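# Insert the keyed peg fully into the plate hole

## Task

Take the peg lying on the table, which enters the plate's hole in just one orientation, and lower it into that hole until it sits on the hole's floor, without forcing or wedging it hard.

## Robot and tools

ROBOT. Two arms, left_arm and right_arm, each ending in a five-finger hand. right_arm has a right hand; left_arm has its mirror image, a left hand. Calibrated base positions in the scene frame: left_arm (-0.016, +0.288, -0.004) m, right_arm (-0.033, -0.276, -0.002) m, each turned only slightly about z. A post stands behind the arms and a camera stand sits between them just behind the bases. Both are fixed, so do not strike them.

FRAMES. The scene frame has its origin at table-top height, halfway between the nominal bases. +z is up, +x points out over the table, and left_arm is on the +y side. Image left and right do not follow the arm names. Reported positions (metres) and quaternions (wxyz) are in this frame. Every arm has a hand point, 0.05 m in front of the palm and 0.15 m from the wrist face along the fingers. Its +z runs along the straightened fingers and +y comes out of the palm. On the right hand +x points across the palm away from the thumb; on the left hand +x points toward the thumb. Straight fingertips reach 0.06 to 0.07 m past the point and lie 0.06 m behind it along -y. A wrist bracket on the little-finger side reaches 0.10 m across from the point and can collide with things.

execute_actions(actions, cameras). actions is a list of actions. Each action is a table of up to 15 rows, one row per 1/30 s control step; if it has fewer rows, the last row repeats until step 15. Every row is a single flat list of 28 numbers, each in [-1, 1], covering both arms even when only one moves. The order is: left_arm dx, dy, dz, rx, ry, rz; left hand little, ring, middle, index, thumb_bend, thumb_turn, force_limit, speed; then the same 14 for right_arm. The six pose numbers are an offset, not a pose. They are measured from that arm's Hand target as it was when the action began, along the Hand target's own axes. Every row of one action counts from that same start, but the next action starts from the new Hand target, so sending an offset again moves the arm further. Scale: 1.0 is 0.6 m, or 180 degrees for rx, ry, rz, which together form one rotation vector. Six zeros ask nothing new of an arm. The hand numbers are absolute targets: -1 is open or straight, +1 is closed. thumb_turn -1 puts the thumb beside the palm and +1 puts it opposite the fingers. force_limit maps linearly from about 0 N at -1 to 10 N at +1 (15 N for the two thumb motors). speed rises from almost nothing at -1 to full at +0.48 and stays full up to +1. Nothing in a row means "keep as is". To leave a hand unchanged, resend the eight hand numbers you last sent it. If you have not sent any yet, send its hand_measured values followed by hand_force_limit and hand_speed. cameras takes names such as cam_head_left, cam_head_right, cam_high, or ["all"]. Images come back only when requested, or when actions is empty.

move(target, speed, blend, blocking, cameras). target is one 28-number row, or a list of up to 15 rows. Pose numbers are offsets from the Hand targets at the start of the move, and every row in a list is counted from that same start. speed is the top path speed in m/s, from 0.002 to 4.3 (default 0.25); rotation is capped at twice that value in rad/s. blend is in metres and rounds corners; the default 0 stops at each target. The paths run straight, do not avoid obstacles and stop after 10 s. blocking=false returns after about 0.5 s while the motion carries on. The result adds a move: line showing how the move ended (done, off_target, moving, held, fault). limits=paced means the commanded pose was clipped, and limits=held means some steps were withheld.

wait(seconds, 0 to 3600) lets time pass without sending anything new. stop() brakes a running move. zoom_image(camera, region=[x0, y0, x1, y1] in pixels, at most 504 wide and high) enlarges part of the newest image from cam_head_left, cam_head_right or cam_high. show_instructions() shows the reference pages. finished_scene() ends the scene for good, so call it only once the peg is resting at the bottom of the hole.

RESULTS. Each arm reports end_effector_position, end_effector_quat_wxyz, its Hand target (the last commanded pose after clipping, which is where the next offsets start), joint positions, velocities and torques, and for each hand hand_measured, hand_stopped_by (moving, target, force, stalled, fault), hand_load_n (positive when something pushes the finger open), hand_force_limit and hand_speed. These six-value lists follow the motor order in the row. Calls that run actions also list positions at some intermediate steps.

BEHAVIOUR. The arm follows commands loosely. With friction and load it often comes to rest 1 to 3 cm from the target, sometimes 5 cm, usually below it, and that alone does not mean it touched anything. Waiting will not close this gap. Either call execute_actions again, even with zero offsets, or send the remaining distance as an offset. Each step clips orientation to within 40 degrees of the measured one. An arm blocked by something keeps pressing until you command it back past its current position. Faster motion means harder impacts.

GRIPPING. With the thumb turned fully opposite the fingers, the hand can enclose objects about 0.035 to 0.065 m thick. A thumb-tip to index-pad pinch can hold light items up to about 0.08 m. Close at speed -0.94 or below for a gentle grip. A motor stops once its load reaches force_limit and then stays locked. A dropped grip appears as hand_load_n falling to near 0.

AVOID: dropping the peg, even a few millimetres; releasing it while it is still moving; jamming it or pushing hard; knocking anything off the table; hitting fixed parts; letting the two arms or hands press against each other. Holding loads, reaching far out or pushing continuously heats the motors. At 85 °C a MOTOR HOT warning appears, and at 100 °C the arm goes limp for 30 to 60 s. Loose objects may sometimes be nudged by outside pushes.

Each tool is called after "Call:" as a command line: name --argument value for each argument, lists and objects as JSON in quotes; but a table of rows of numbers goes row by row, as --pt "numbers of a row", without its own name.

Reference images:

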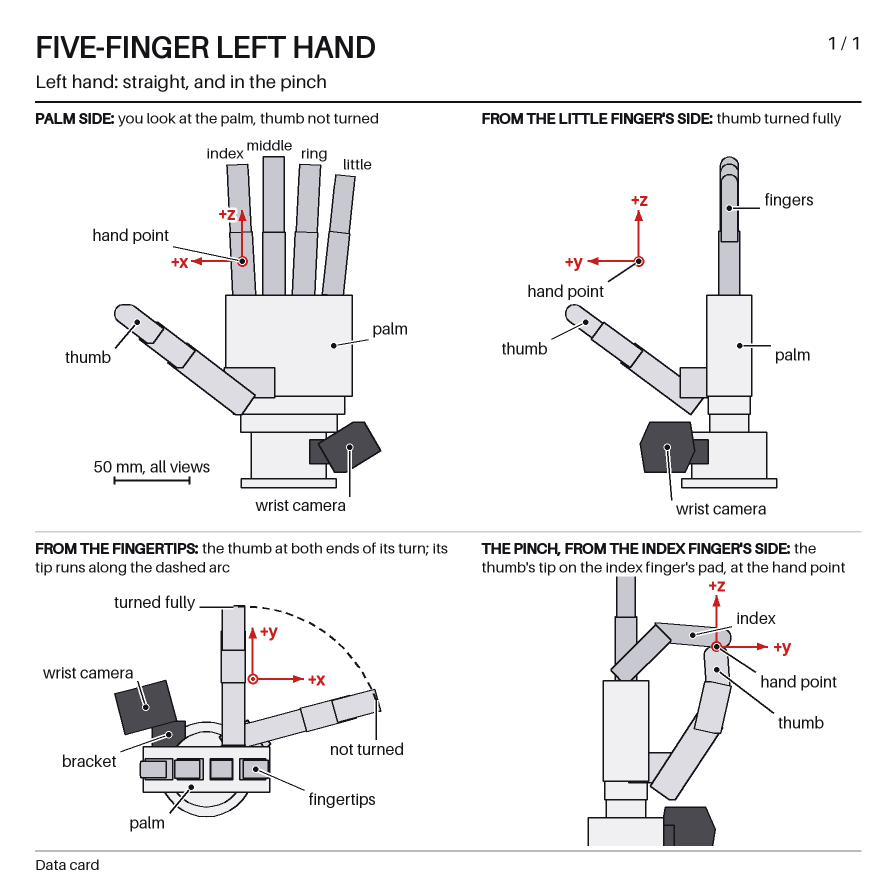

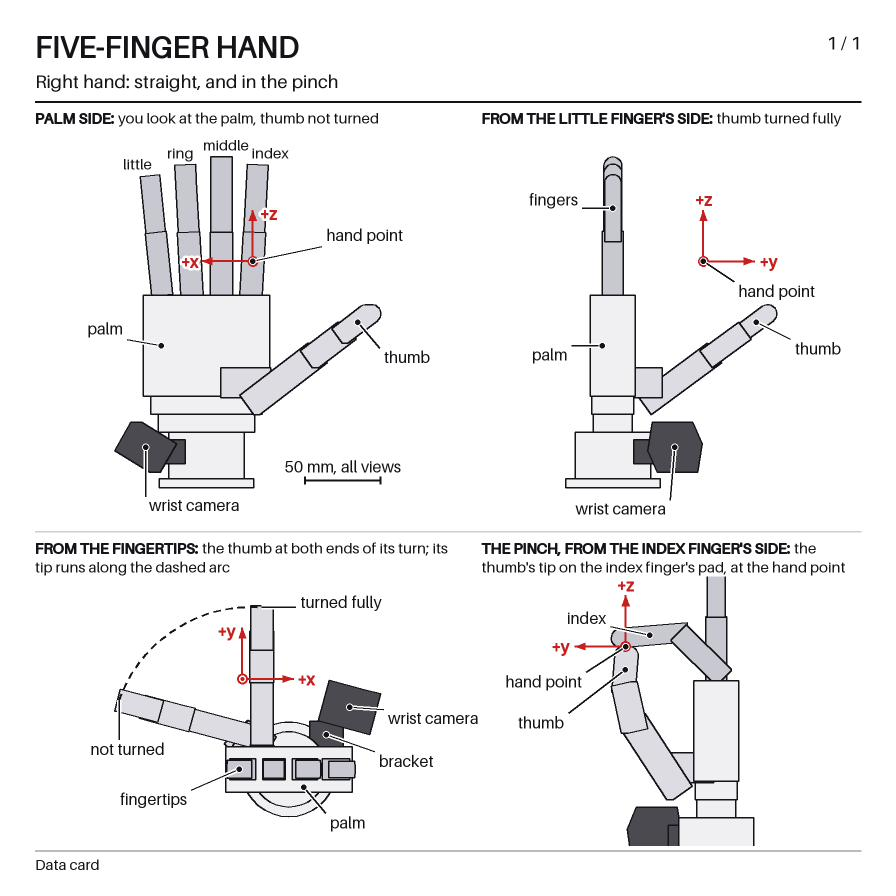

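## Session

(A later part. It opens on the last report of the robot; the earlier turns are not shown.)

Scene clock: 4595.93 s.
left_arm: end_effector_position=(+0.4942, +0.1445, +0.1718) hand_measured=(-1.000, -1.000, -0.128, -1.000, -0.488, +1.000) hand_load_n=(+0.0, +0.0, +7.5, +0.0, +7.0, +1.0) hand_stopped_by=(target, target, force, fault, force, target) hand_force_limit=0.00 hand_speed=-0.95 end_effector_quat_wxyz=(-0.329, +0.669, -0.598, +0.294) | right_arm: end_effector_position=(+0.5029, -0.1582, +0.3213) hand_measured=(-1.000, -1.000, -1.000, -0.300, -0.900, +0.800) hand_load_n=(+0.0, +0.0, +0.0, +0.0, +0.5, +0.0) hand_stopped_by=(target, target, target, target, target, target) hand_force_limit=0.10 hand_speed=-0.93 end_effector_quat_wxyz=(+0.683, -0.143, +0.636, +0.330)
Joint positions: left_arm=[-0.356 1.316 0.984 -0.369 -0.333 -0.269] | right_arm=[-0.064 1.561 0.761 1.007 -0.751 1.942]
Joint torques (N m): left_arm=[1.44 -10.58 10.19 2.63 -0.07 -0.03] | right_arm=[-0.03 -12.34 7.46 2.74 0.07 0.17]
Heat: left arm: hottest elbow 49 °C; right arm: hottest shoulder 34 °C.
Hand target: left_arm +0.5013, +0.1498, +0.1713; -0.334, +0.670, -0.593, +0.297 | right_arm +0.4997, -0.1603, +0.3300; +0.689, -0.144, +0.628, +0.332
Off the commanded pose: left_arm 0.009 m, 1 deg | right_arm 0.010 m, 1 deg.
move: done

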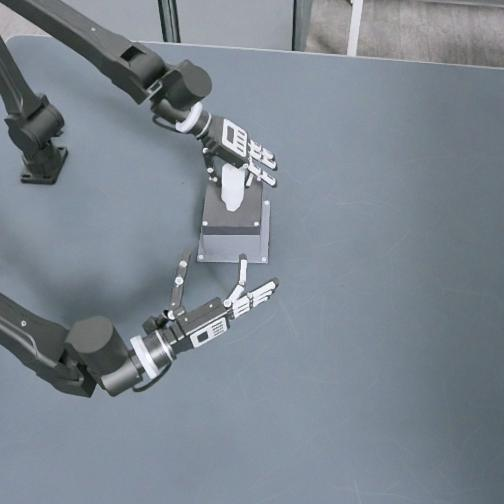

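Call:
move --target '[0.0004,-0.0013,0.0032,0,0,0,-1,-1,0.15,-1,-0.05,1,0.0,-0.95,0,0,0,0,0,0,-1,-1,-1,-0.3,-0.9,0.8,0.1,-0.93]' --speed 0.03 --cameras '["cam_high"]'

Call:
zoom_image --camera "cam_high" --region '[224, 196, 244, 216]'

Scene clock: 4611.87 s.
left_arm: end_effector_position=(+0.4944, +0.1444, +0.1719) hand_measured=(-1.000, -1.000, -0.128, -1.000, -0.488, +1.000) hand_load_n=(+0.0, -0.5, +7.5, +0.0, +7.0, +1.5) hand_stopped_by=(target, target, force, fault, force, target) hand_force_limit=0.00 hand_speed=-0.95 end_effector_quat_wxyz=(-0.329, +0.669, -0.598, +0.295) | right_arm: end_effector_position=(+0.5029, -0.1582, +0.3213) hand_measured=(-1.000, -1.000, -1.000, -0.300, -0.900, +0.800) hand_load_n=(+0.0, +0.0, +0.0, +0.0, +0.0, +0.0) hand_stopped_by=(target, target, target, target, target, target) hand_force_limit=0.10 hand_speed=-0.93 end_effector_quat_wxyz=(+0.683, -0.143, +0.636, +0.330)
Joint positions: left_arm=[-0.355 1.316 0.984 -0.368 -0.332 -0.269] | right_arm=[-0.064 1.561 0.761 1.007 -0.751 1.942]
Joint torques (N m): left_arm=[1.55 -10.11 10.44 2.65 -0.06 -0.02] | right_arm=[0.03 -12.4 7.46 2.73 0.07 0.17]
Heat: left arm: hottest elbow 50 °C; right arm: hottest shoulder 34 °C.
Hand target: left_arm +0.5034, +0.1499, +0.1709; -0.334, +0.670, -0.593, +0.297 | right_arm +0.4997, -0.1603, +0.3300; +0.689, -0.144, +0.628, +0.332
Off the commanded pose: left_arm 0.010 m, 1 deg | right_arm 0.010 m, 1 deg.
move: done

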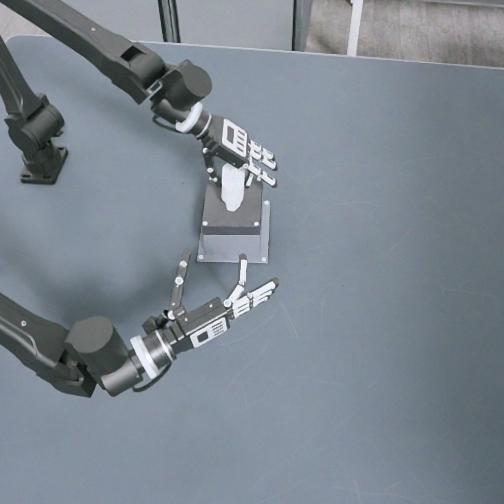

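Scaled by 25.200.

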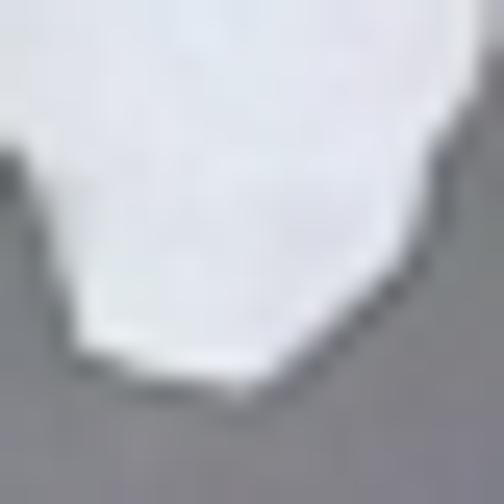

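Call:
move --target '[0.0003,-0.0015,0.002,0,0,0,-1,-1,0.15,-1,-0.05,1,0.0,-0.95,0,0,0,0,0,0,-1,-1,-1,-0.3,-0.9,0.8,0.1,-0.93]' --speed 0.03 --cameras '["cam_high"]'

Call:
zoom_image --camera "cam_high" --region '[224, 196, 244, 216]'

Scene clock: 4619.47 s.
left_arm: end_effector_position=(+0.4944, +0.1444, +0.1717) hand_measured=(-1.000, -1.000, -0.128, -1.000, -0.488, +1.000) hand_load_n=(+0.0, +0.0, +7.0, +0.0, +7.0, +1.0) hand_stopped_by=(target, target, force, fault, force, target) hand_force_limit=0.00 hand_speed=-0.95 end_effector_quat_wxyz=(-0.329, +0.669, -0.598, +0.295) | right_arm: end_effector_position=(+0.5029, -0.1582, +0.3213) hand_measured=(-1.000, -1.000, -1.000, -0.300, -0.900, +0.800) hand_load_n=(+0.0, +0.0, +0.0, +0.0, +0.0, +0.0) hand_stopped_by=(target, target, target, target, target, target) hand_force_limit=0.10 hand_speed=-0.93 end_effector_quat_wxyz=(+0.683, -0.143, +0.636, +0.330)
Joint positions: left_arm=[-0.355 1.317 0.984 -0.368 -0.331 -0.269] | right_arm=[-0.064 1.561 0.761 1.007 -0.751 1.942]
Joint torques (N m): left_arm=[1.61 -9.82 10.71 2.69 -0.07 -0.01] | right_arm=[0.09 -12.28 7.49 2.76 0.07 0.17]
Heat: left arm: hottest elbow 51 °C; right arm: hottest shoulder 34 °C.
Hand target: left_arm +0.5049, +0.1499, +0.1709; -0.334, +0.670, -0.593, +0.297 | right_arm +0.4997, -0.1603, +0.3300; +0.689, -0.144, +0.628, +0.332
Off the commanded pose: left_arm 0.012 m, 1 deg | right_arm 0.010 m, 1 deg.
move: off_target (left_arm)

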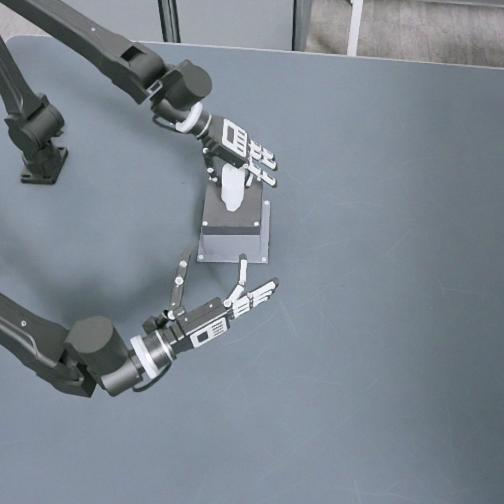

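Scaled by 25.200.

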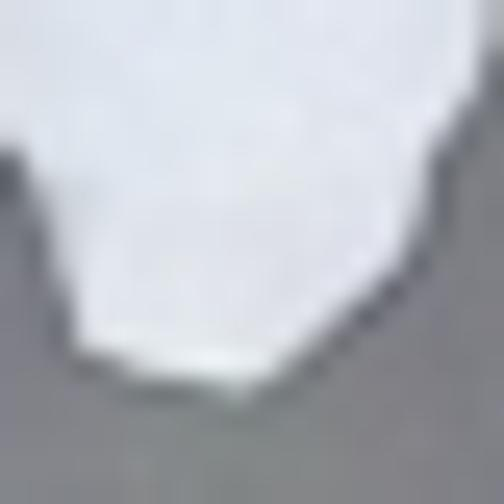

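Call:
move --target '[0.0003,-0.0015,0.002,0,0,0,-1,-1,0.15,-1,-0.05,1,0.0,-0.95,0,0,0,0,0,0,-1,-1,-1,-0.3,-0.9,0.8,0.1,-0.93]' --speed 0.03 --cameras '["cam_high"]'

Call:
zoom_image --camera "cam_high" --region '[224, 196, 244, 216]'

Scene clock: 4626.63 s.
left_arm: end_effector_position=(+0.4945, +0.1444, +0.1716) hand_measured=(-1.000, -1.000, -0.128, -1.000, -0.488, +1.000) hand_load_n=(+0.0, +0.0, +7.0, +0.0, +7.0, +1.5) hand_stopped_by=(target, target, force, fault, force, target) hand_force_limit=0.00 hand_speed=-0.95 end_effector_quat_wxyz=(-0.329, +0.669, -0.598, +0.295) | right_arm: end_effector_position=(+0.5029, -0.1582, +0.3213) hand_measured=(-1.000, -1.000, -1.000, -0.300, -0.900, +0.800) hand_load_n=(+0.0, +0.0, +0.0, +0.0, +0.0, +0.0) hand_stopped_by=(target, target, target, target, target, target) hand_force_limit=0.10 hand_speed=-0.93 end_effector_quat_wxyz=(+0.683, -0.143, +0.636, +0.330)
Joint positions: left_arm=[-0.355 1.317 0.984 -0.368 -0.33 -0.269] | right_arm=[-0.064 1.561 0.761 1.007 -0.751 1.942]
Joint torques (N m): left_arm=[1.61 -9.52 11 2.69 -0.08 0] | right_arm=[0.09 -12.34 7.47 2.76 0.07 0.17]
Heat: left arm: hottest elbow 51 °C; right arm: hottest shoulder 34 °C.
Hand target: left_arm +0.5064, +0.1499, +0.1709; -0.334, +0.670, -0.593, +0.297 | right_arm +0.4997, -0.1603, +0.3300; +0.689, -0.144, +0.628, +0.332
Off the commanded pose: left_arm 0.013 m, 1 deg | right_arm 0.010 m, 1 deg.
move: off_target (left_arm)

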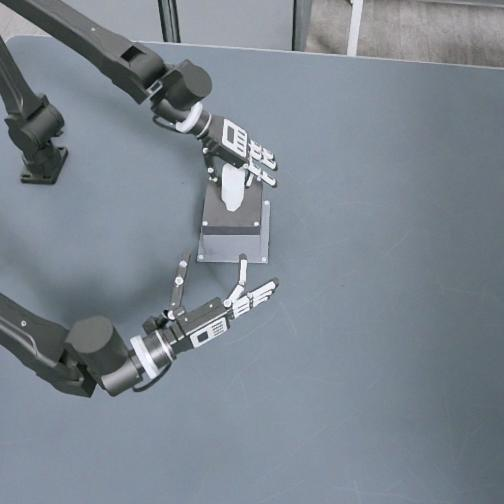

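Scaled by 25.200.

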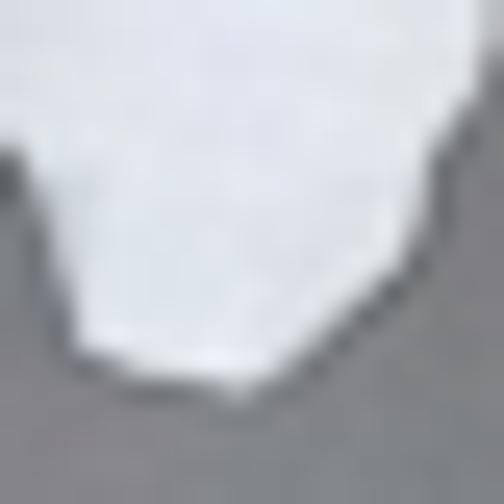

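Call:
move --pt "0.0256 -0.0337 -0.0384 0 0 0 -1 -1 0.15 -1 -0.05 1 0.0 -0.95 0 0 0 0 0 0 -1 -1 -1 -0.3 -0.9 0.8 0.1 -0.93" --pt "-0.0005 0.0051 -0.0054 0 0 0 -1 -1 0.15 -1 -0.05 1 0.0 -0.95 0 0 0 0 0 0 -1 -1 -1 -0.3 -0.9 0.8 0.1 -0.93" --speed 0.03 --cameras '["cam_high"]'

Call:
zoom_image --camera "cam_high" --region '[224, 196, 244, 216]'

Scene clock: 4674.03 s.
left_arm: end_effector_position=(+0.4959, +0.1433, +0.1737) hand_measured=(-1.000, -1.000, -0.128, -1.000, -0.488, +1.000) hand_load_n=(+0.0, +0.0, +7.5, +0.0, +7.5, +0.5) hand_stopped_by=(target, target, force, fault, force, target) hand_force_limit=0.00 hand_speed=-0.95 end_effector_quat_wxyz=(-0.330, +0.668, -0.597, +0.297) | right_arm: end_effector_position=(+0.5029, -0.1582, +0.3213) hand_measured=(-1.000, -1.000, -1.000, -0.300, -0.900, +0.800) hand_load_n=(+0.0, +0.0, +0.0, +0.0, +0.0, +0.0) hand_stopped_by=(target, target, target, target, target, target) hand_force_limit=0.10 hand_speed=-0.93 end_effector_quat_wxyz=(+0.683, -0.143, +0.636, +0.330)
Joint positions: left_arm=[-0.357 1.317 0.987 -0.365 -0.333 -0.27] | right_arm=[-0.064 1.561 0.761 1.007 -0.751 1.942]
Joint torques (N m): left_arm=[1.55 -10.46 9.85 2.54 -0.06 -0.02] | right_arm=[0.09 -12.4 7.46 2.74 0.07 0.17]
Heat: left arm: hottest elbow 53 °C; right arm: hottest shoulder 34 °C.
Hand target: left_arm +0.5020, +0.1496, +0.1706; -0.334, +0.670, -0.593, +0.297 | right_arm +0.4997, -0.1603, +0.3300; +0.689, -0.144, +0.628, +0.332
Off the commanded pose: left_arm 0.009 m, 1 deg | right_arm 0.010 m, 1 deg.
move: done

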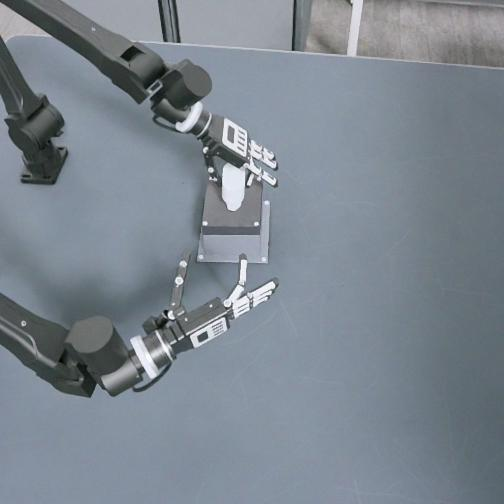

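Scaled by 25.200.

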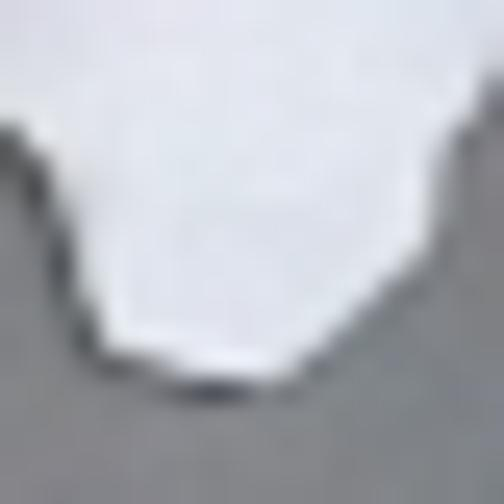

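Call:
move --pt "0.0246 -0.037 -0.034 0 0 0 -1 -1 0.15 -1 -0.05 1 0.0 -0.95 0 0 0 0 0 0 -1 -1 -1 -0.3 -0.9 0.8 0.1 -0.93" --pt "-0.0011 -0.0069 -0.0075 0 0 0 -1 -1 0.15 -1 -0.05 1 0.0 -0.95 0 0 0 0 0 0 -1 -1 -1 -0.3 -0.9 0.8 0.1 -0.93" --pt "-0.0011 0.0025 -0.0005 0 0 0 -1 -1 0.15 -1 -0.05 1 0.0 -0.95 0 0 0 0 0 0 -1 -1 -1 -0.3 -0.9 0.8 0.1 -0.93" --speed 0.03 --cameras '["cam_high"]'

Call:
zoom_image --camera "cam_high" --region '[224, 196, 244, 216]'

Scene clock: 4701.03 s.
left_arm: end_effector_position=(+0.4944, +0.1450, +0.1712) hand_measured=(-1.000, -1.000, -0.128, -1.000, -0.488, +1.000) hand_load_n=(+0.0, -0.5, +7.0, +0.0, +7.5, +1.5) hand_stopped_by=(target, target, force, fault, force, target) hand_force_limit=0.00 hand_speed=-0.95 end_effector_quat_wxyz=(-0.329, +0.670, -0.597, +0.294) | right_arm: end_effector_position=(+0.5029, -0.1582, +0.3213) hand_measured=(-1.000, -1.000, -1.000, -0.300, -0.900, +0.800) hand_load_n=(+0.0, +0.0, +0.0, +0.0, +0.0, -0.5) hand_stopped_by=(target, target, target, target, target, target) hand_force_limit=0.10 hand_speed=-0.93 end_effector_quat_wxyz=(+0.683, -0.143, +0.636, +0.330)
Joint positions: left_arm=[-0.354 1.317 0.983 -0.369 -0.332 -0.271] | right_arm=[-0.064 1.561 0.761 1.007 -0.751 1.942]
Joint torques (N m): left_arm=[1.32 -10.7 9.68 2.84 -0.1 -0.01] | right_arm=[0.09 -12.34 7.47 2.77 0.07 0.17]
Heat: left arm: hottest elbow 49 °C; right arm: hottest shoulder 34 °C.
Hand target: left_arm +0.5007, +0.1501, +0.1694; -0.334, +0.670, -0.593, +0.297 | right_arm +0.4997, -0.1603, +0.3300; +0.689, -0.144, +0.628, +0.332
Off the commanded pose: left_arm 0.008 m, 1 deg | right_arm 0.010 m, 1 deg.
move: done

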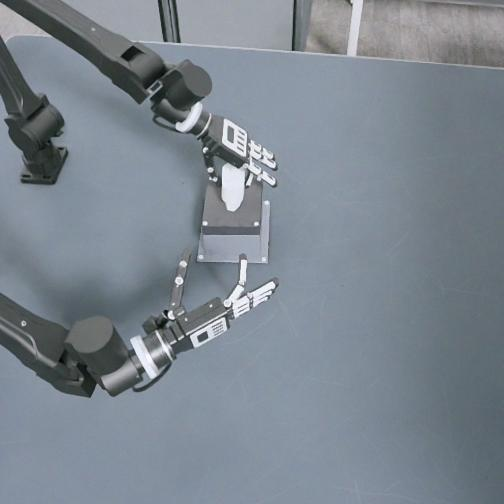

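Scaled by 25.200.

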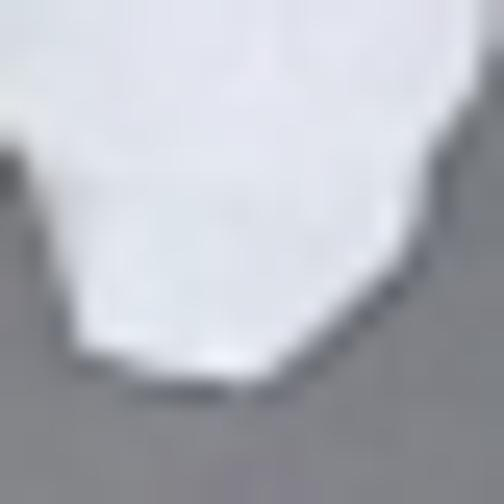

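Call:
move --pt "0.0250 -0.0390 -0.0313 0 0 0 -1 -1 0.15 -1 -0.05 1 0.0 -0.95 0 0 0 0 0 0 -1 -1 -1 -0.3 -0.9 0.8 0.1 -0.93" --pt "0.0002 -0.0101 -0.0059 0 0 0 -1 -1 0.15 -1 -0.05 1 0.0 -0.95 0 0 0 0 0 0 -1 -1 -1 -0.3 -0.9 0.8 0.1 -0.93" --pt "0.0002 -0.0003 0.0014 0 0 0 -1 -1 0.15 -1 -0.05 1 0.0 -0.95 0 0 0 0 0 0 -1 -1 -1 -0.3 -0.9 0.8 0.1 -0.93" --speed 0.03 --cameras '["cam_high"]'

Call:
zoom_image --camera "cam_high" --region '[224, 196, 244, 216]'

Scene clock: 4724.00 s.
left_arm: end_effector_position=(+0.4949, +0.1444, +0.1717) hand_measured=(-1.000, -1.000, -0.128, -1.000, -0.488, +1.000) hand_load_n=(+0.0, +0.0, +7.0, +0.0, +7.5, +1.0) hand_stopped_by=(target, target, force, fault, force, target) hand_force_limit=0.00 hand_speed=-0.95 end_effector_quat_wxyz=(-0.329, +0.669, -0.597, +0.296) | right_arm: end_effector_position=(+0.5029, -0.1582, +0.3213) hand_measured=(-1.000, -1.000, -1.000, -0.300, -0.900, +0.800) hand_load_n=(+0.0, +0.0, +0.0, +0.0, +0.0, +0.0) hand_stopped_by=(target, target, target, target, target, target) hand_force_limit=0.10 hand_speed=-0.93 end_effector_quat_wxyz=(+0.683, -0.143, +0.636, +0.330)
Joint positions: left_arm=[-0.354 1.317 0.983 -0.365 -0.33 -0.271] | right_arm=[-0.064 1.561 0.761 1.007 -0.751 1.942]
Joint torques (N m): left_arm=[1.38 -10.52 9.84 2.74 -0.14 0] | right_arm=[0.09 -12.34 7.46 2.76 0.07 0.17]
Heat: left arm: hottest elbow 51 °C; right arm: hottest shoulder 34 °C.
Hand target: left_arm +0.5015, +0.1500, +0.1691; -0.334, +0.670, -0.593, +0.297 | right_arm +0.4997, -0.1603, +0.3300; +0.689, -0.144, +0.628, +0.332
Off the commanded pose: left_arm 0.009 m, 1 deg | right_arm 0.010 m, 1 deg.
move: done

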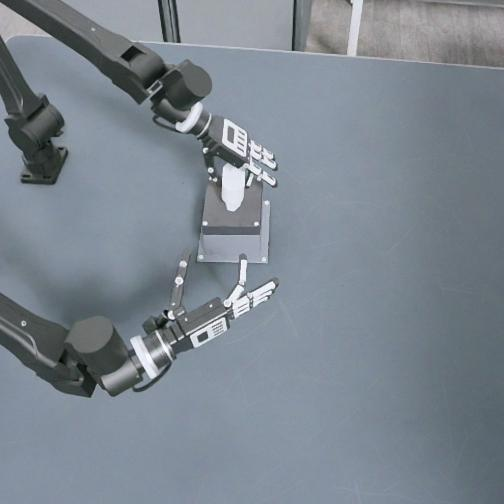

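Scaled by 25.200.

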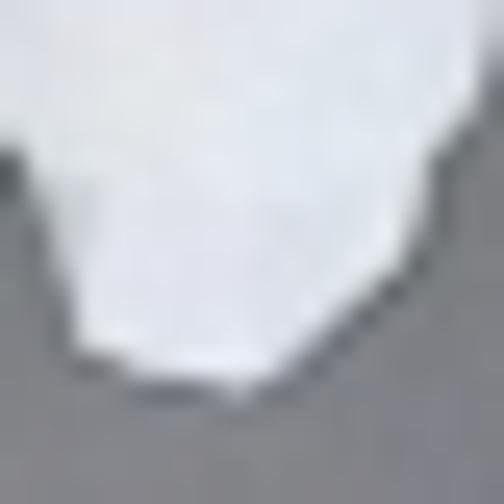

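Call:
move --target '[0,0.004,0.003,0,0,0,-1,-1,0.15,-1,-0.05,1,0.0,-0.95,0,0,0,0,0,0,-1,-1,-1,-0.3,-0.9,0.8,0.1,-0.93]' --speed 0.03 --cameras '["cam_high"]'

Call:
zoom_image --camera "cam_high" --region '[224, 196, 244, 216]'

Scene clock: 4741.93 s.
left_arm: end_effector_position=(+0.4956, +0.1441, +0.1715) hand_measured=(-1.000, -1.000, -0.128, -1.000, -0.488, +1.000) hand_load_n=(+0.0, +0.0, +6.5, +0.0, +7.0, +1.5) hand_stopped_by=(target, target, force, fault, force, target) hand_force_limit=0.00 hand_speed=-0.95 end_effector_quat_wxyz=(-0.329, +0.669, -0.596, +0.298) | right_arm: end_effector_position=(+0.5029, -0.1582, +0.3213) hand_measured=(-1.000, -1.000, -1.000, -0.300, -0.900, +0.800) hand_load_n=(+0.0, +0.0, +0.0, +0.0, +0.0, +0.0) hand_stopped_by=(target, target, target, target, target, target) hand_force_limit=0.10 hand_speed=-0.93 end_effector_quat_wxyz=(+0.683, -0.143, +0.636, +0.330)
Joint positions: left_arm=[-0.354 1.317 0.98 -0.356 -0.329 -0.271] | right_arm=[-0.064 1.561 0.761 1.007 -0.751 1.942]
Joint torques (N m): left_arm=[1.32 -10.23 9.61 2.69 -0.18 0] | right_arm=[0.03 -12.28 7.47 2.74 0.07 0.17]
Heat: left arm: hottest elbow 51 °C; right arm: hottest shoulder 34 °C.
Hand target: left_arm +0.5015, +0.1500, +0.1660; -0.334, +0.670, -0.593, +0.297 | right_arm +0.4997, -0.1603, +0.3300; +0.689, -0.144, +0.628, +0.332
Off the commanded pose: left_arm 0.010 m, 1 deg | right_arm 0.010 m, 1 deg.
move: done

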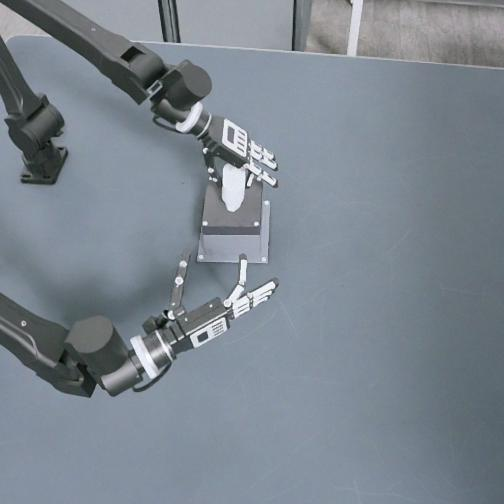

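Scaled by 25.200.

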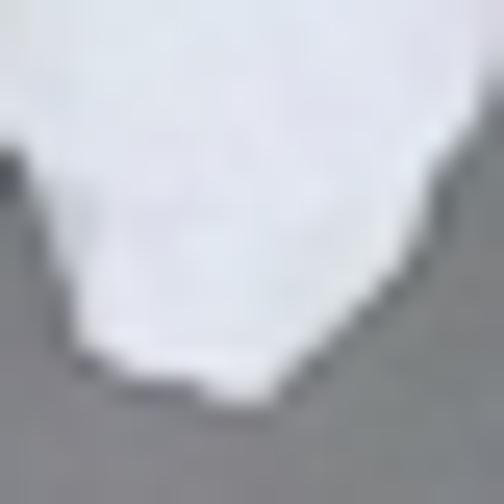

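Call:
move --target '[0,0,0,0,-0.0133,-0.01,-1,-1,0.15,-1,-0.05,1,0.0,-0.95,0,0,0,0,0,0,-1,-1,-1,-0.3,-0.9,0.8,0.1,-0.93]' --speed 0.03 --cameras '["cam_high"]'

Call:
zoom_image --camera "cam_high" --region '[224, 196, 244, 216]'

Scene clock: 4750.83 s.
left_arm: end_effector_position=(+0.4972, +0.1459, +0.1728) hand_measured=(-1.000, -1.000, -0.128, -1.000, -0.488, +1.000) hand_load_n=(+0.0, +0.0, +7.0, +0.0, +7.0, +1.0) hand_stopped_by=(target, target, force, fault, force, target) hand_force_limit=0.00 hand_speed=-0.95 end_effector_quat_wxyz=(-0.337, +0.680, -0.580, +0.296) | right_arm: end_effector_position=(+0.5029, -0.1582, +0.3213) hand_measured=(-1.000, -1.000, -1.000, -0.300, -0.900, +0.800) hand_load_n=(+0.0, +0.0, +0.0, +0.0, +0.0, +0.0) hand_stopped_by=(target, target, target, target, target, target) hand_force_limit=0.10 hand_speed=-0.93 end_effector_quat_wxyz=(+0.683, -0.143, +0.636, +0.330)
Joint positions: left_arm=[-0.36 1.317 0.98 -0.356 -0.364 -0.303] | right_arm=[-0.064 1.561 0.761 1.007 -0.751 1.942]
Joint torques (N m): left_arm=[0.56 -9.82 10.14 1.94 -0.84 -0.15] | right_arm=[0.03 -12.4 7.46 2.76 0.07 0.17]
Heat: left arm: hottest elbow 50 °C; right arm: hottest shoulder 34 °C.
Hand target: left_arm +0.5015, +0.1501, +0.1660; -0.342, +0.685, -0.576, +0.288 | right_arm +0.4997, -0.1603, +0.3300; +0.689, -0.144, +0.628, +0.332
Off the commanded pose: left_arm 0.009 m, 1 deg | right_arm 0.010 m, 1 deg.
move: done

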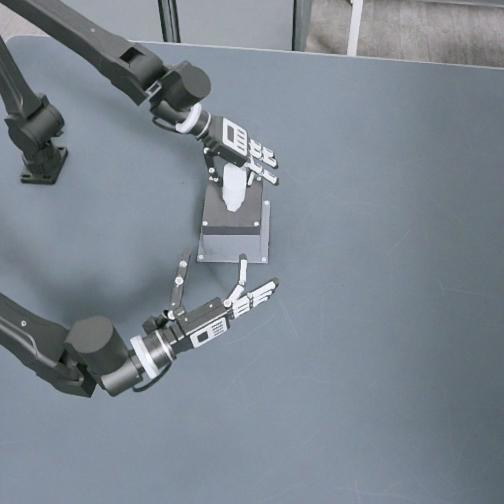

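Scaled by 25.200.

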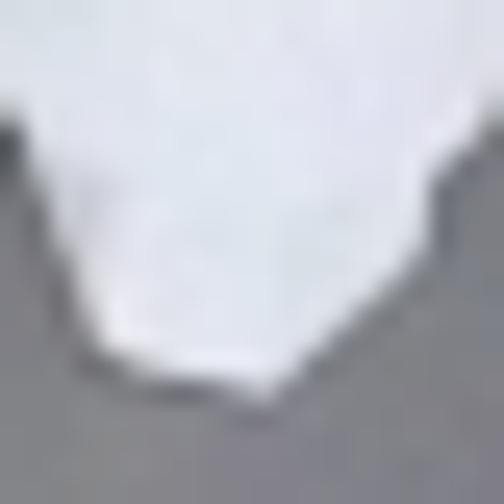

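Call:
move --pt "0.0256 -0.0433 -0.0368 0 0.0058 0.0043 -1 -1 0.15 -1 -0.05 1 0.0 -0.95 0 0 0 0 0 0 -1 -1 -1 -0.3 -0.9 0.8 0.1 -0.93" --pt "0.0005 -0.0146 -0.0098 0 0.0058 0.0043 -1 -1 0.15 -1 -0.05 1 0.0 -0.95 0 0 0 0 0 0 -1 -1 -1 -0.3 -0.9 0.8 0.1 -0.93" --pt "0.0005 -0.0046 -0.0023 0 0.0058 0.0043 -1 -1 0.15 -1 -0.05 1 0.0 -0.95 0 0 0 0 0 0 -1 -1 -1 -0.3 -0.9 0.8 0.1 -0.93" --speed 0.03 --cameras '["cam_high"]'

Call:
zoom_image --camera "cam_high" --region '[224, 196, 244, 216]'

Scene clock: 4894.90 s.
left_arm: end_effector_position=(+0.4963, +0.1444, +0.1730) hand_measured=(-1.000, -1.000, -0.128, -1.000, -0.488, +1.000) hand_load_n=(+0.0, +0.0, +7.0, +0.0, +7.0, +1.0) hand_stopped_by=(target, target, force, fault, force, target) hand_force_limit=0.00 hand_speed=-0.95 end_effector_quat_wxyz=(-0.334, +0.680, -0.583, +0.294) | right_arm: end_effector_position=(+0.5029, -0.1582, +0.3213) hand_measured=(-1.000, -1.000, -1.000, -0.300, -0.900, +0.800) hand_load_n=(+0.0, +0.0, +0.0, +0.0, +0.0, +0.0) hand_stopped_by=(target, target, target, target, target, target) hand_force_limit=0.10 hand_speed=-0.93 end_effector_quat_wxyz=(+0.683, -0.143, +0.636, +0.330)
Joint positions: left_arm=[-0.363 1.319 0.986 -0.369 -0.362 -0.303] | right_arm=[-0.064 1.561 0.761 1.007 -0.751 1.942]
Joint torques (N m): left_arm=[1.32 -10.29 10.04 2.44 -0.06 0.06] | right_arm=[0.03 -12.34 7.45 2.76 0.07 0.18]
Heat: left arm: hottest elbow 48 °C; right arm: hottest shoulder 34 °C.
Hand target: left_arm +0.5020, +0.1499, +0.1690; -0.338, +0.678, -0.583, +0.292 | right_arm +0.4997, -0.1603, +0.3300; +0.689, -0.144, +0.628, +0.332
Off the commanded pose: left_arm 0.009 m, 1 deg | right_arm 0.010 m, 1 deg.
move: done

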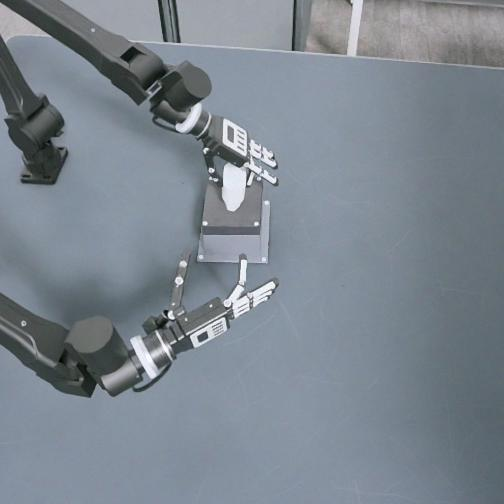

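Scaled by 25.200.

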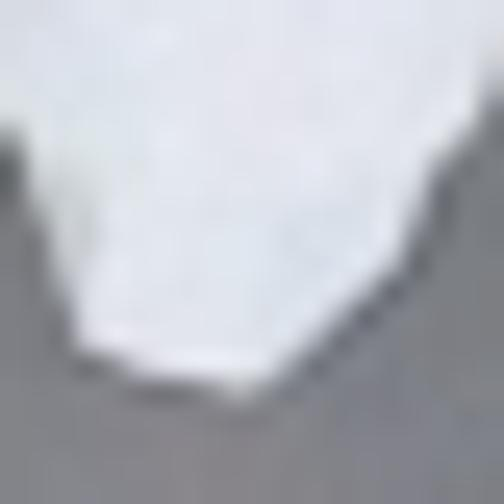

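Call:
move --pt "0.0256 -0.043 -0.0368 0 0 0 -1 -1 0.15 -1 -0.05 1 0.0 -0.95 0 0 0 0 0 0 -1 -1 -1 -0.3 -0.9 0.8 0.1 -0.93" --pt "0.003 -0.0266 0.0058 0 0 0 -1 -1 0.15 -1 -0.05 1 0.0 -0.95 0 0 0 0 0 0 -1 -1 -1 -0.3 -0.9 0.8 0.1 -0.93" --pt "0.003 -0.0159 0.0138 0 0 0 -1 -1 0.15 -1 -0.05 1 0.0 -0.95 0 0 0 0 0 0 -1 -1 -1 -0.3 -0.9 0.8 0.1 -0.93" --speed 0.04 --cameras '["cam_high"]'

Call:
zoom_image --camera "cam_high" --region '[218, 186, 250, 218]'

Scene clock: 4927.63 s.
left_arm: end_effector_position=(+0.5025, +0.1427, +0.1731) hand_measured=(-1.000, -1.000, -0.128, -1.000, -0.488, +1.000) hand_load_n=(+0.0, -0.5, +6.0, +0.0, +7.0, +0.5) hand_stopped_by=(target, target, force, fault, force, target) hand_force_limit=0.00 hand_speed=-0.95 end_effector_quat_wxyz=(-0.330, +0.679, -0.587, +0.291) | right_arm: end_effector_position=(+0.5029, -0.1582, +0.3213) hand_measured=(-1.000, -1.000, -1.000, -0.300, -0.900, +0.800) hand_load_n=(+0.0, +0.0, +0.0, +0.0, +0.0, +0.0) hand_stopped_by=(target, target, target, target, target, target) hand_force_limit=0.10 hand_speed=-0.93 end_effector_quat_wxyz=(+0.683, -0.143, +0.636, +0.330)
Joint positions: left_arm=[-0.358 1.34 1.012 -0.383 -0.35 -0.298] | right_arm=[-0.064 1.561 0.761 1.007 -0.751 1.942]
Joint torques (N m): left_arm=[1.79 -10.11 10.73 2.93 -0.25 0.08] | right_arm=[0.03 -12.28 7.45 2.76 0.07 0.18]
Heat: left arm: hottest elbow 48 °C; right arm: hottest shoulder 34 °C.
Hand target: left_arm +0.5146, +0.1499, +0.1718; -0.338, +0.678, -0.583, +0.292 | right_arm +0.4997, -0.1603, +0.3300; +0.689, -0.144, +0.628, +0.332
Off the commanded pose: left_arm 0.014 m, 1 deg | right_arm 0.010 m, 1 deg.
move: off_target (left_arm)

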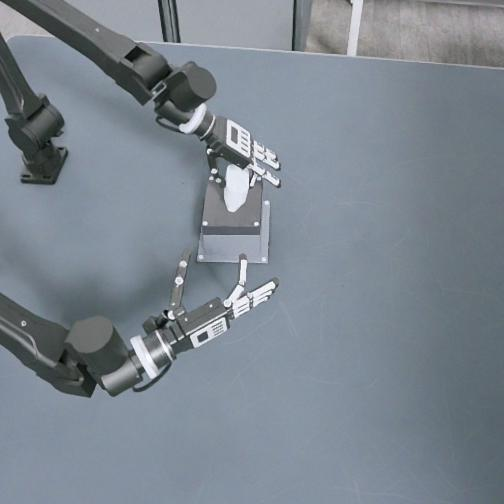

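Scaled by 15.750.

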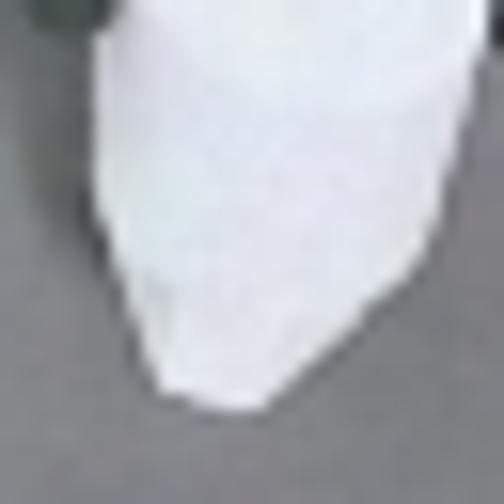

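Call:
move --target '[-0.0036,0.0124,-0.0165,0,0,0,-1,-1,0.15,-1,-0.05,1,0.0,-0.95,0,0,0,0,0,0,-1,-1,-1,-0.3,-0.9,0.8,0.1,-0.93]' --speed 0.03 --cameras '["cam_high", "cam_head_right"]'

Call:
zoom_image --camera "cam_high" --region '[212, 172, 252, 212]'

Call:
zoom_image --camera "cam_head_right" --region '[215, 205, 251, 241]'

Scene clock: 4971.53 s.
left_arm: end_effector_position=(+0.5016, +0.1431, +0.1721) hand_measured=(-1.000, -1.000, -0.128, -1.000, -0.488, +1.000) hand_load_n=(-0.5, +0.0, +6.5, +0.0, +6.5, +1.0) hand_stopped_by=(target, target, force, fault, force, target) hand_force_limit=0.00 hand_speed=-0.95 end_effector_quat_wxyz=(-0.331, +0.679, -0.586, +0.294) | right_arm: end_effector_position=(+0.5029, -0.1582, +0.3213) hand_measured=(-1.000, -1.000, -1.000, -0.300, -0.900, +0.800) hand_load_n=(+0.0, +0.0, +0.0, +0.0, +0.0, +0.0) hand_stopped_by=(target, target, target, target, target, target) hand_force_limit=0.10 hand_speed=-0.93 end_effector_quat_wxyz=(+0.683, -0.143, +0.636, +0.330)
Joint positions: left_arm=[-0.358 1.335 1.001 -0.371 -0.35 -0.298] | right_arm=[-0.064 1.561 0.761 1.007 -0.751 1.942]
Joint torques (N m): left_arm=[0.97 -12.34 9.13 2.14 -0.48 0.01] | right_arm=[0.03 -12.34 7.46 2.76 0.07 0.17]
Heat: left arm: hottest elbow 52 °C; right arm: hottest shoulder 34 °C.
Hand target: left_arm +0.5020, +0.1502, +0.1716; -0.338, +0.678, -0.583, +0.292 | right_arm +0.4997, -0.1603, +0.3300; +0.689, -0.144, +0.628, +0.332
Off the commanded pose: left_arm 0.007 m, 1 deg | right_arm 0.010 m, 1 deg.
move: done
Images, in order (width x height): cam_head_right 504x504, cam_high 504x504.

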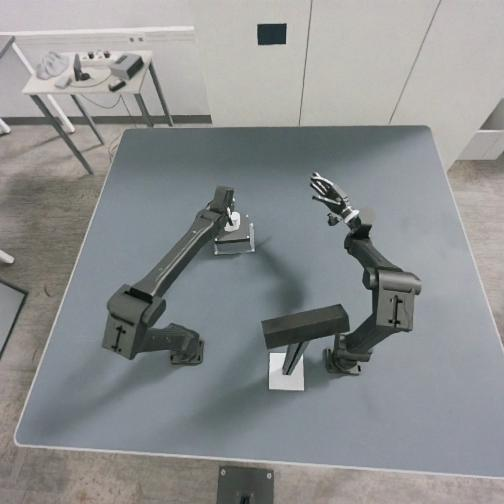

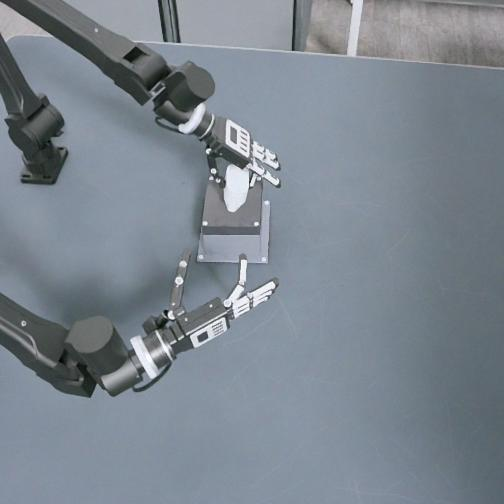

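Scaled by 12.600.

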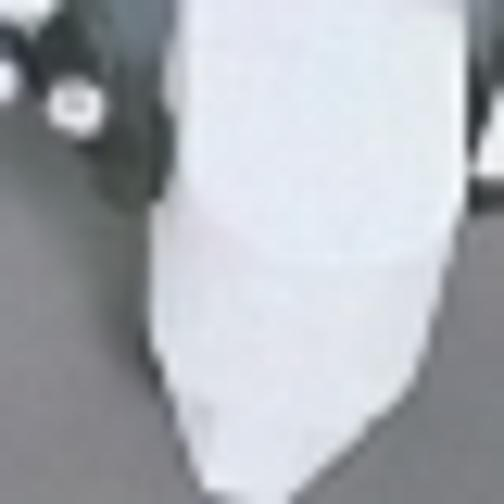

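Scaled by 14.000.

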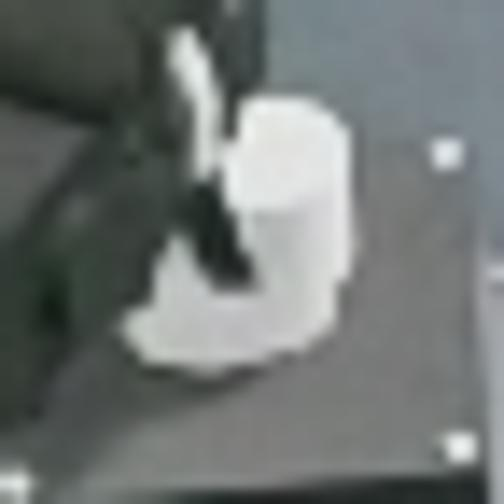

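Call:
move --pt "-0.0021 -0.0322 -0.0405 0 0.0089 0.0067 -1 -1 0.15 -1 -0.05 1 0.0 -0.95 0 0 0 0 0 0 -1 -1 -1 -0.3 -0.9 0.8 0.1 -0.93" --pt "0.0008 -0.0066 -0.005 0 0.0089 0.0067 -1 -1 0.15 -1 -0.05 1 0.0 -0.95 0 0 0 0 0 0 -1 -1 -1 -0.3 -0.9 0.8 0.1 -0.93" --pt "0.0008 0 0 0 0.0089 0.0067 -1 -1 0.15 -1 -0.05 1 0.0 -0.95 0 0 0 0 0 0 -1 -1 -1 -0.3 -0.9 0.8 0.1 -0.93" --speed 0.03 --cameras '["cam_high","cam_head_right"]'

Scene clock: 5038.67 s.
left_arm: end_effector_position=(+0.4961, +0.1446, +0.1744) hand_measured=(-1.000, -1.000, -0.128, -1.000, -0.488, +1.000) hand_load_n=(+0.0, +0.0, +7.0, -0.5, +6.5, +0.5) hand_stopped_by=(target, target, force, fault, force, target) hand_force_limit=0.00 hand_speed=-0.95 end_effector_quat_wxyz=(-0.329, +0.670, -0.595, +0.298) | right_arm: end_effector_position=(+0.5029, -0.1582, +0.3213) hand_measured=(-1.000, -1.000, -1.000, -0.300, -0.900, +0.800) hand_load_n=(+0.0, +0.0, +0.0, +0.0, +0.0, -0.5) hand_stopped_by=(target, target, target, target, target, target) hand_force_limit=0.10 hand_speed=-0.93 end_effector_quat_wxyz=(+0.683, -0.143, +0.636, +0.330)
Joint positions: left_arm=[-0.352 1.315 0.986 -0.365 -0.328 -0.272] | right_arm=[-0.064 1.561 0.761 1.007 -0.751 1.942]
Joint torques (N m): left_arm=[1.38 -10.4 10.09 2.48 -0.02 0.06] | right_arm=[0.03 -12.34 7.47 2.76 0.07 0.17]
Heat: left arm: hottest elbow 50 °C; right arm: hottest shoulder 34 °C.
Hand target: left_arm +0.5021, +0.1497, +0.1717; -0.333, +0.668, -0.595, +0.298 | right_arm +0.4997, -0.1603, +0.3300; +0.689, -0.144, +0.628, +0.332
Off the commanded pose: left_arm 0.008 m, 1 deg | right_arm 0.010 m, 1 deg.
move: done
Images, in order (width x height): cam_head_right 504x504, cam_high 504x504.

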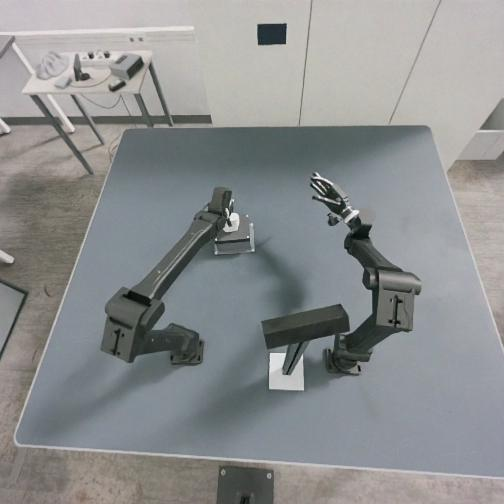

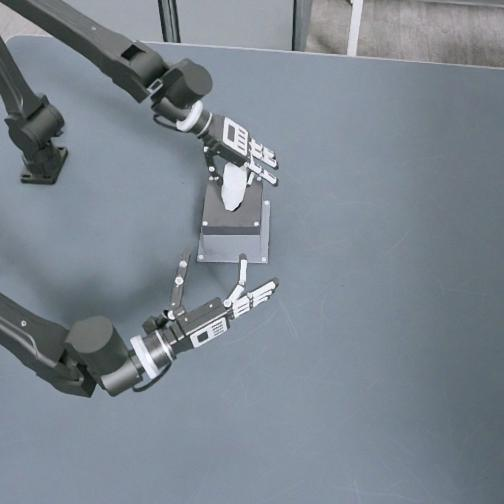

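Call:
zoom_image --camera "cam_high" --region '[212, 172, 252, 212]'

Call:
zoom_image --camera "cam_high" --region '[224, 196, 244, 216]'

Call:
zoom_image --camera "cam_head_right" --region '[212, 202, 252, 242]'

Scaled by 12.600.

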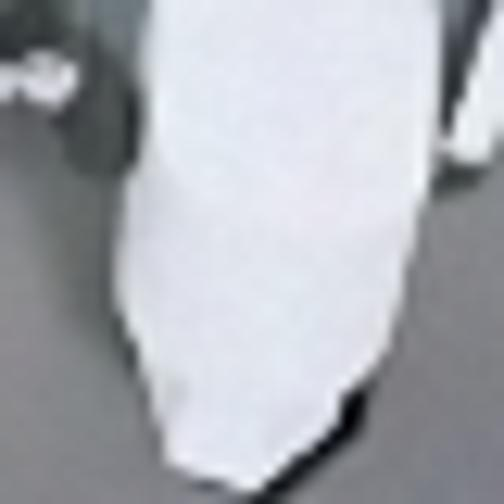

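Scaled by 25.200.

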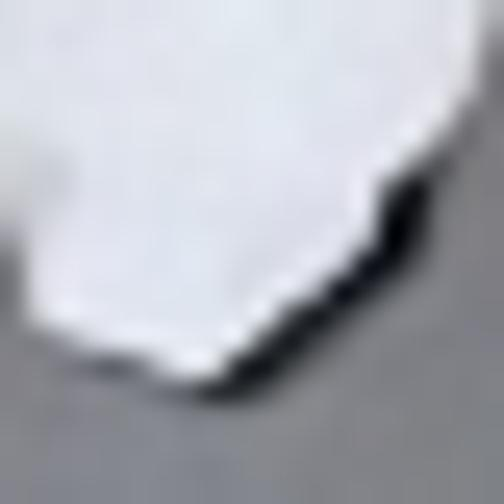

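Scaled by 12.600.

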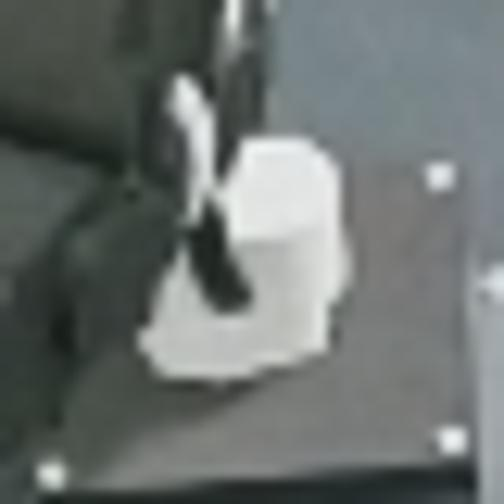

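Call:
move --target '[0,-0.06,-0.045,0,0,0,-1,-1,0.15,-1,-0.05,1,0.0,-0.95,0,0,0,0,0,0,-1,-1,-1,-0.3,-0.9,0.8,0.1,-0.93]' --speed 0.03 --cameras '["cam_high","cam_head_right","cam_head_left"]'

Call:
zoom_image --camera "cam_high" --region '[208, 152, 258, 202]'

Call:
zoom_image --camera "cam_head_right" --region '[206, 196, 256, 246]'

Call:
zoom_image --camera "cam_head_left" --region '[250, 200, 310, 260]'

Scene clock: 5100.83 s.
left_arm: end_effector_position=(+0.4849, +0.1482, +0.1775) hand_measured=(-1.000, -1.000, -0.128, -1.000, -0.488, +1.000) hand_load_n=(+0.0, +0.0, +7.0, +0.0, +6.5, +0.5) hand_stopped_by=(target, target, force, fault, force, target) hand_force_limit=0.00 hand_speed=-0.95 end_effector_quat_wxyz=(-0.317, +0.675, -0.608, +0.272) | right_arm: end_effector_position=(+0.5029, -0.1582, +0.3213) hand_measured=(-1.000, -1.000, -1.000, -0.300, -0.900, +0.800) hand_load_n=(+0.0, +0.0, +0.0, +0.5, +0.0, +0.0) hand_stopped_by=(target, target, target, target, target, target) hand_force_limit=0.10 hand_speed=-0.93 end_effector_quat_wxyz=(+0.683, -0.143, +0.636, +0.330)
Joint positions: left_arm=[-0.352 1.309 1.019 -0.468 -0.328 -0.272] | right_arm=[-0.064 1.561 0.761 1.007 -0.751 1.942]
Joint torques (N m): left_arm=[1.26 -13.33 14.74 1.44 -0.08 0.06] | right_arm=[0.03 -12.4 7.46 2.74 0.07 0.17]
Heat: left arm: hottest elbow 48 °C; right arm: hottest shoulder 34 °C.
Hand target: left_arm +0.5021, +0.1498, +0.2167; -0.333, +0.668, -0.595, +0.298 | right_arm +0.4997, -0.1603, +0.3300; +0.689, -0.144, +0.628, +0.332
Off the commanded pose: left_arm 0.043 m, 4 deg | right_arm 0.010 m, 1 deg.
move: off_target (left_arm)

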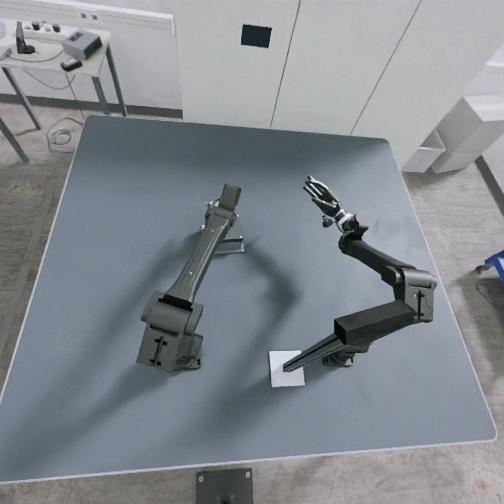

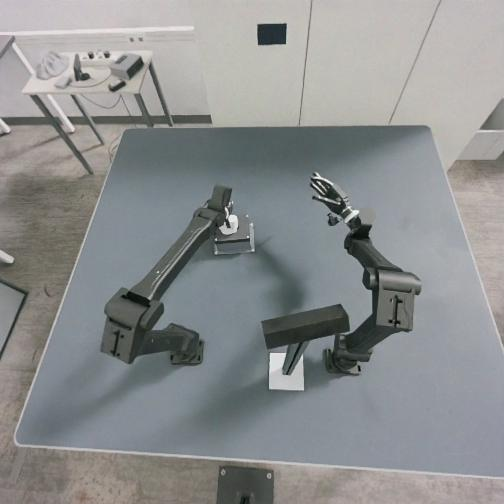

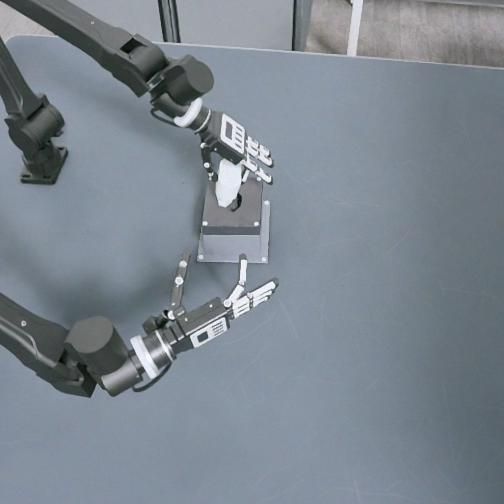

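Scaled by 10.080.

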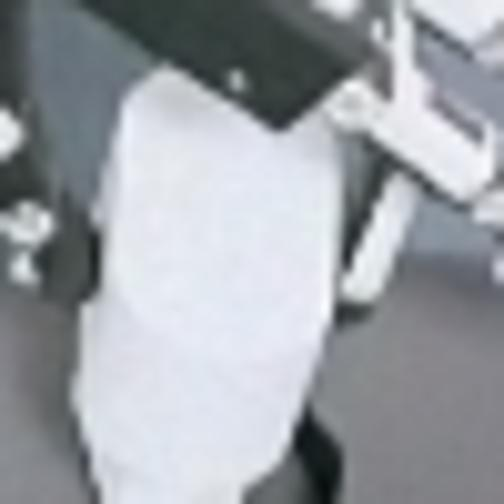

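Scaled by 10.080.

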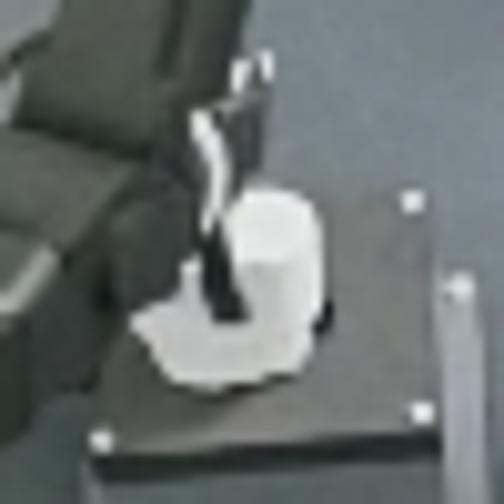

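Scaled by 8.400.

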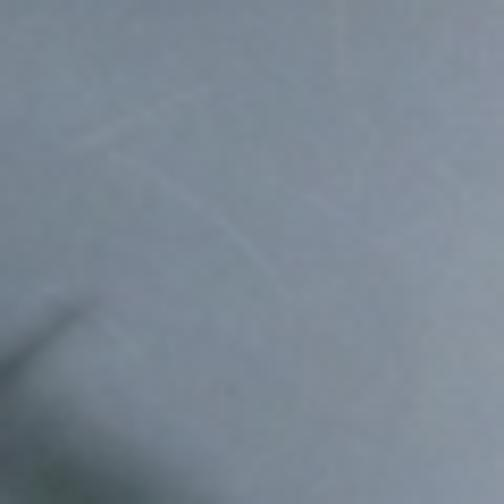

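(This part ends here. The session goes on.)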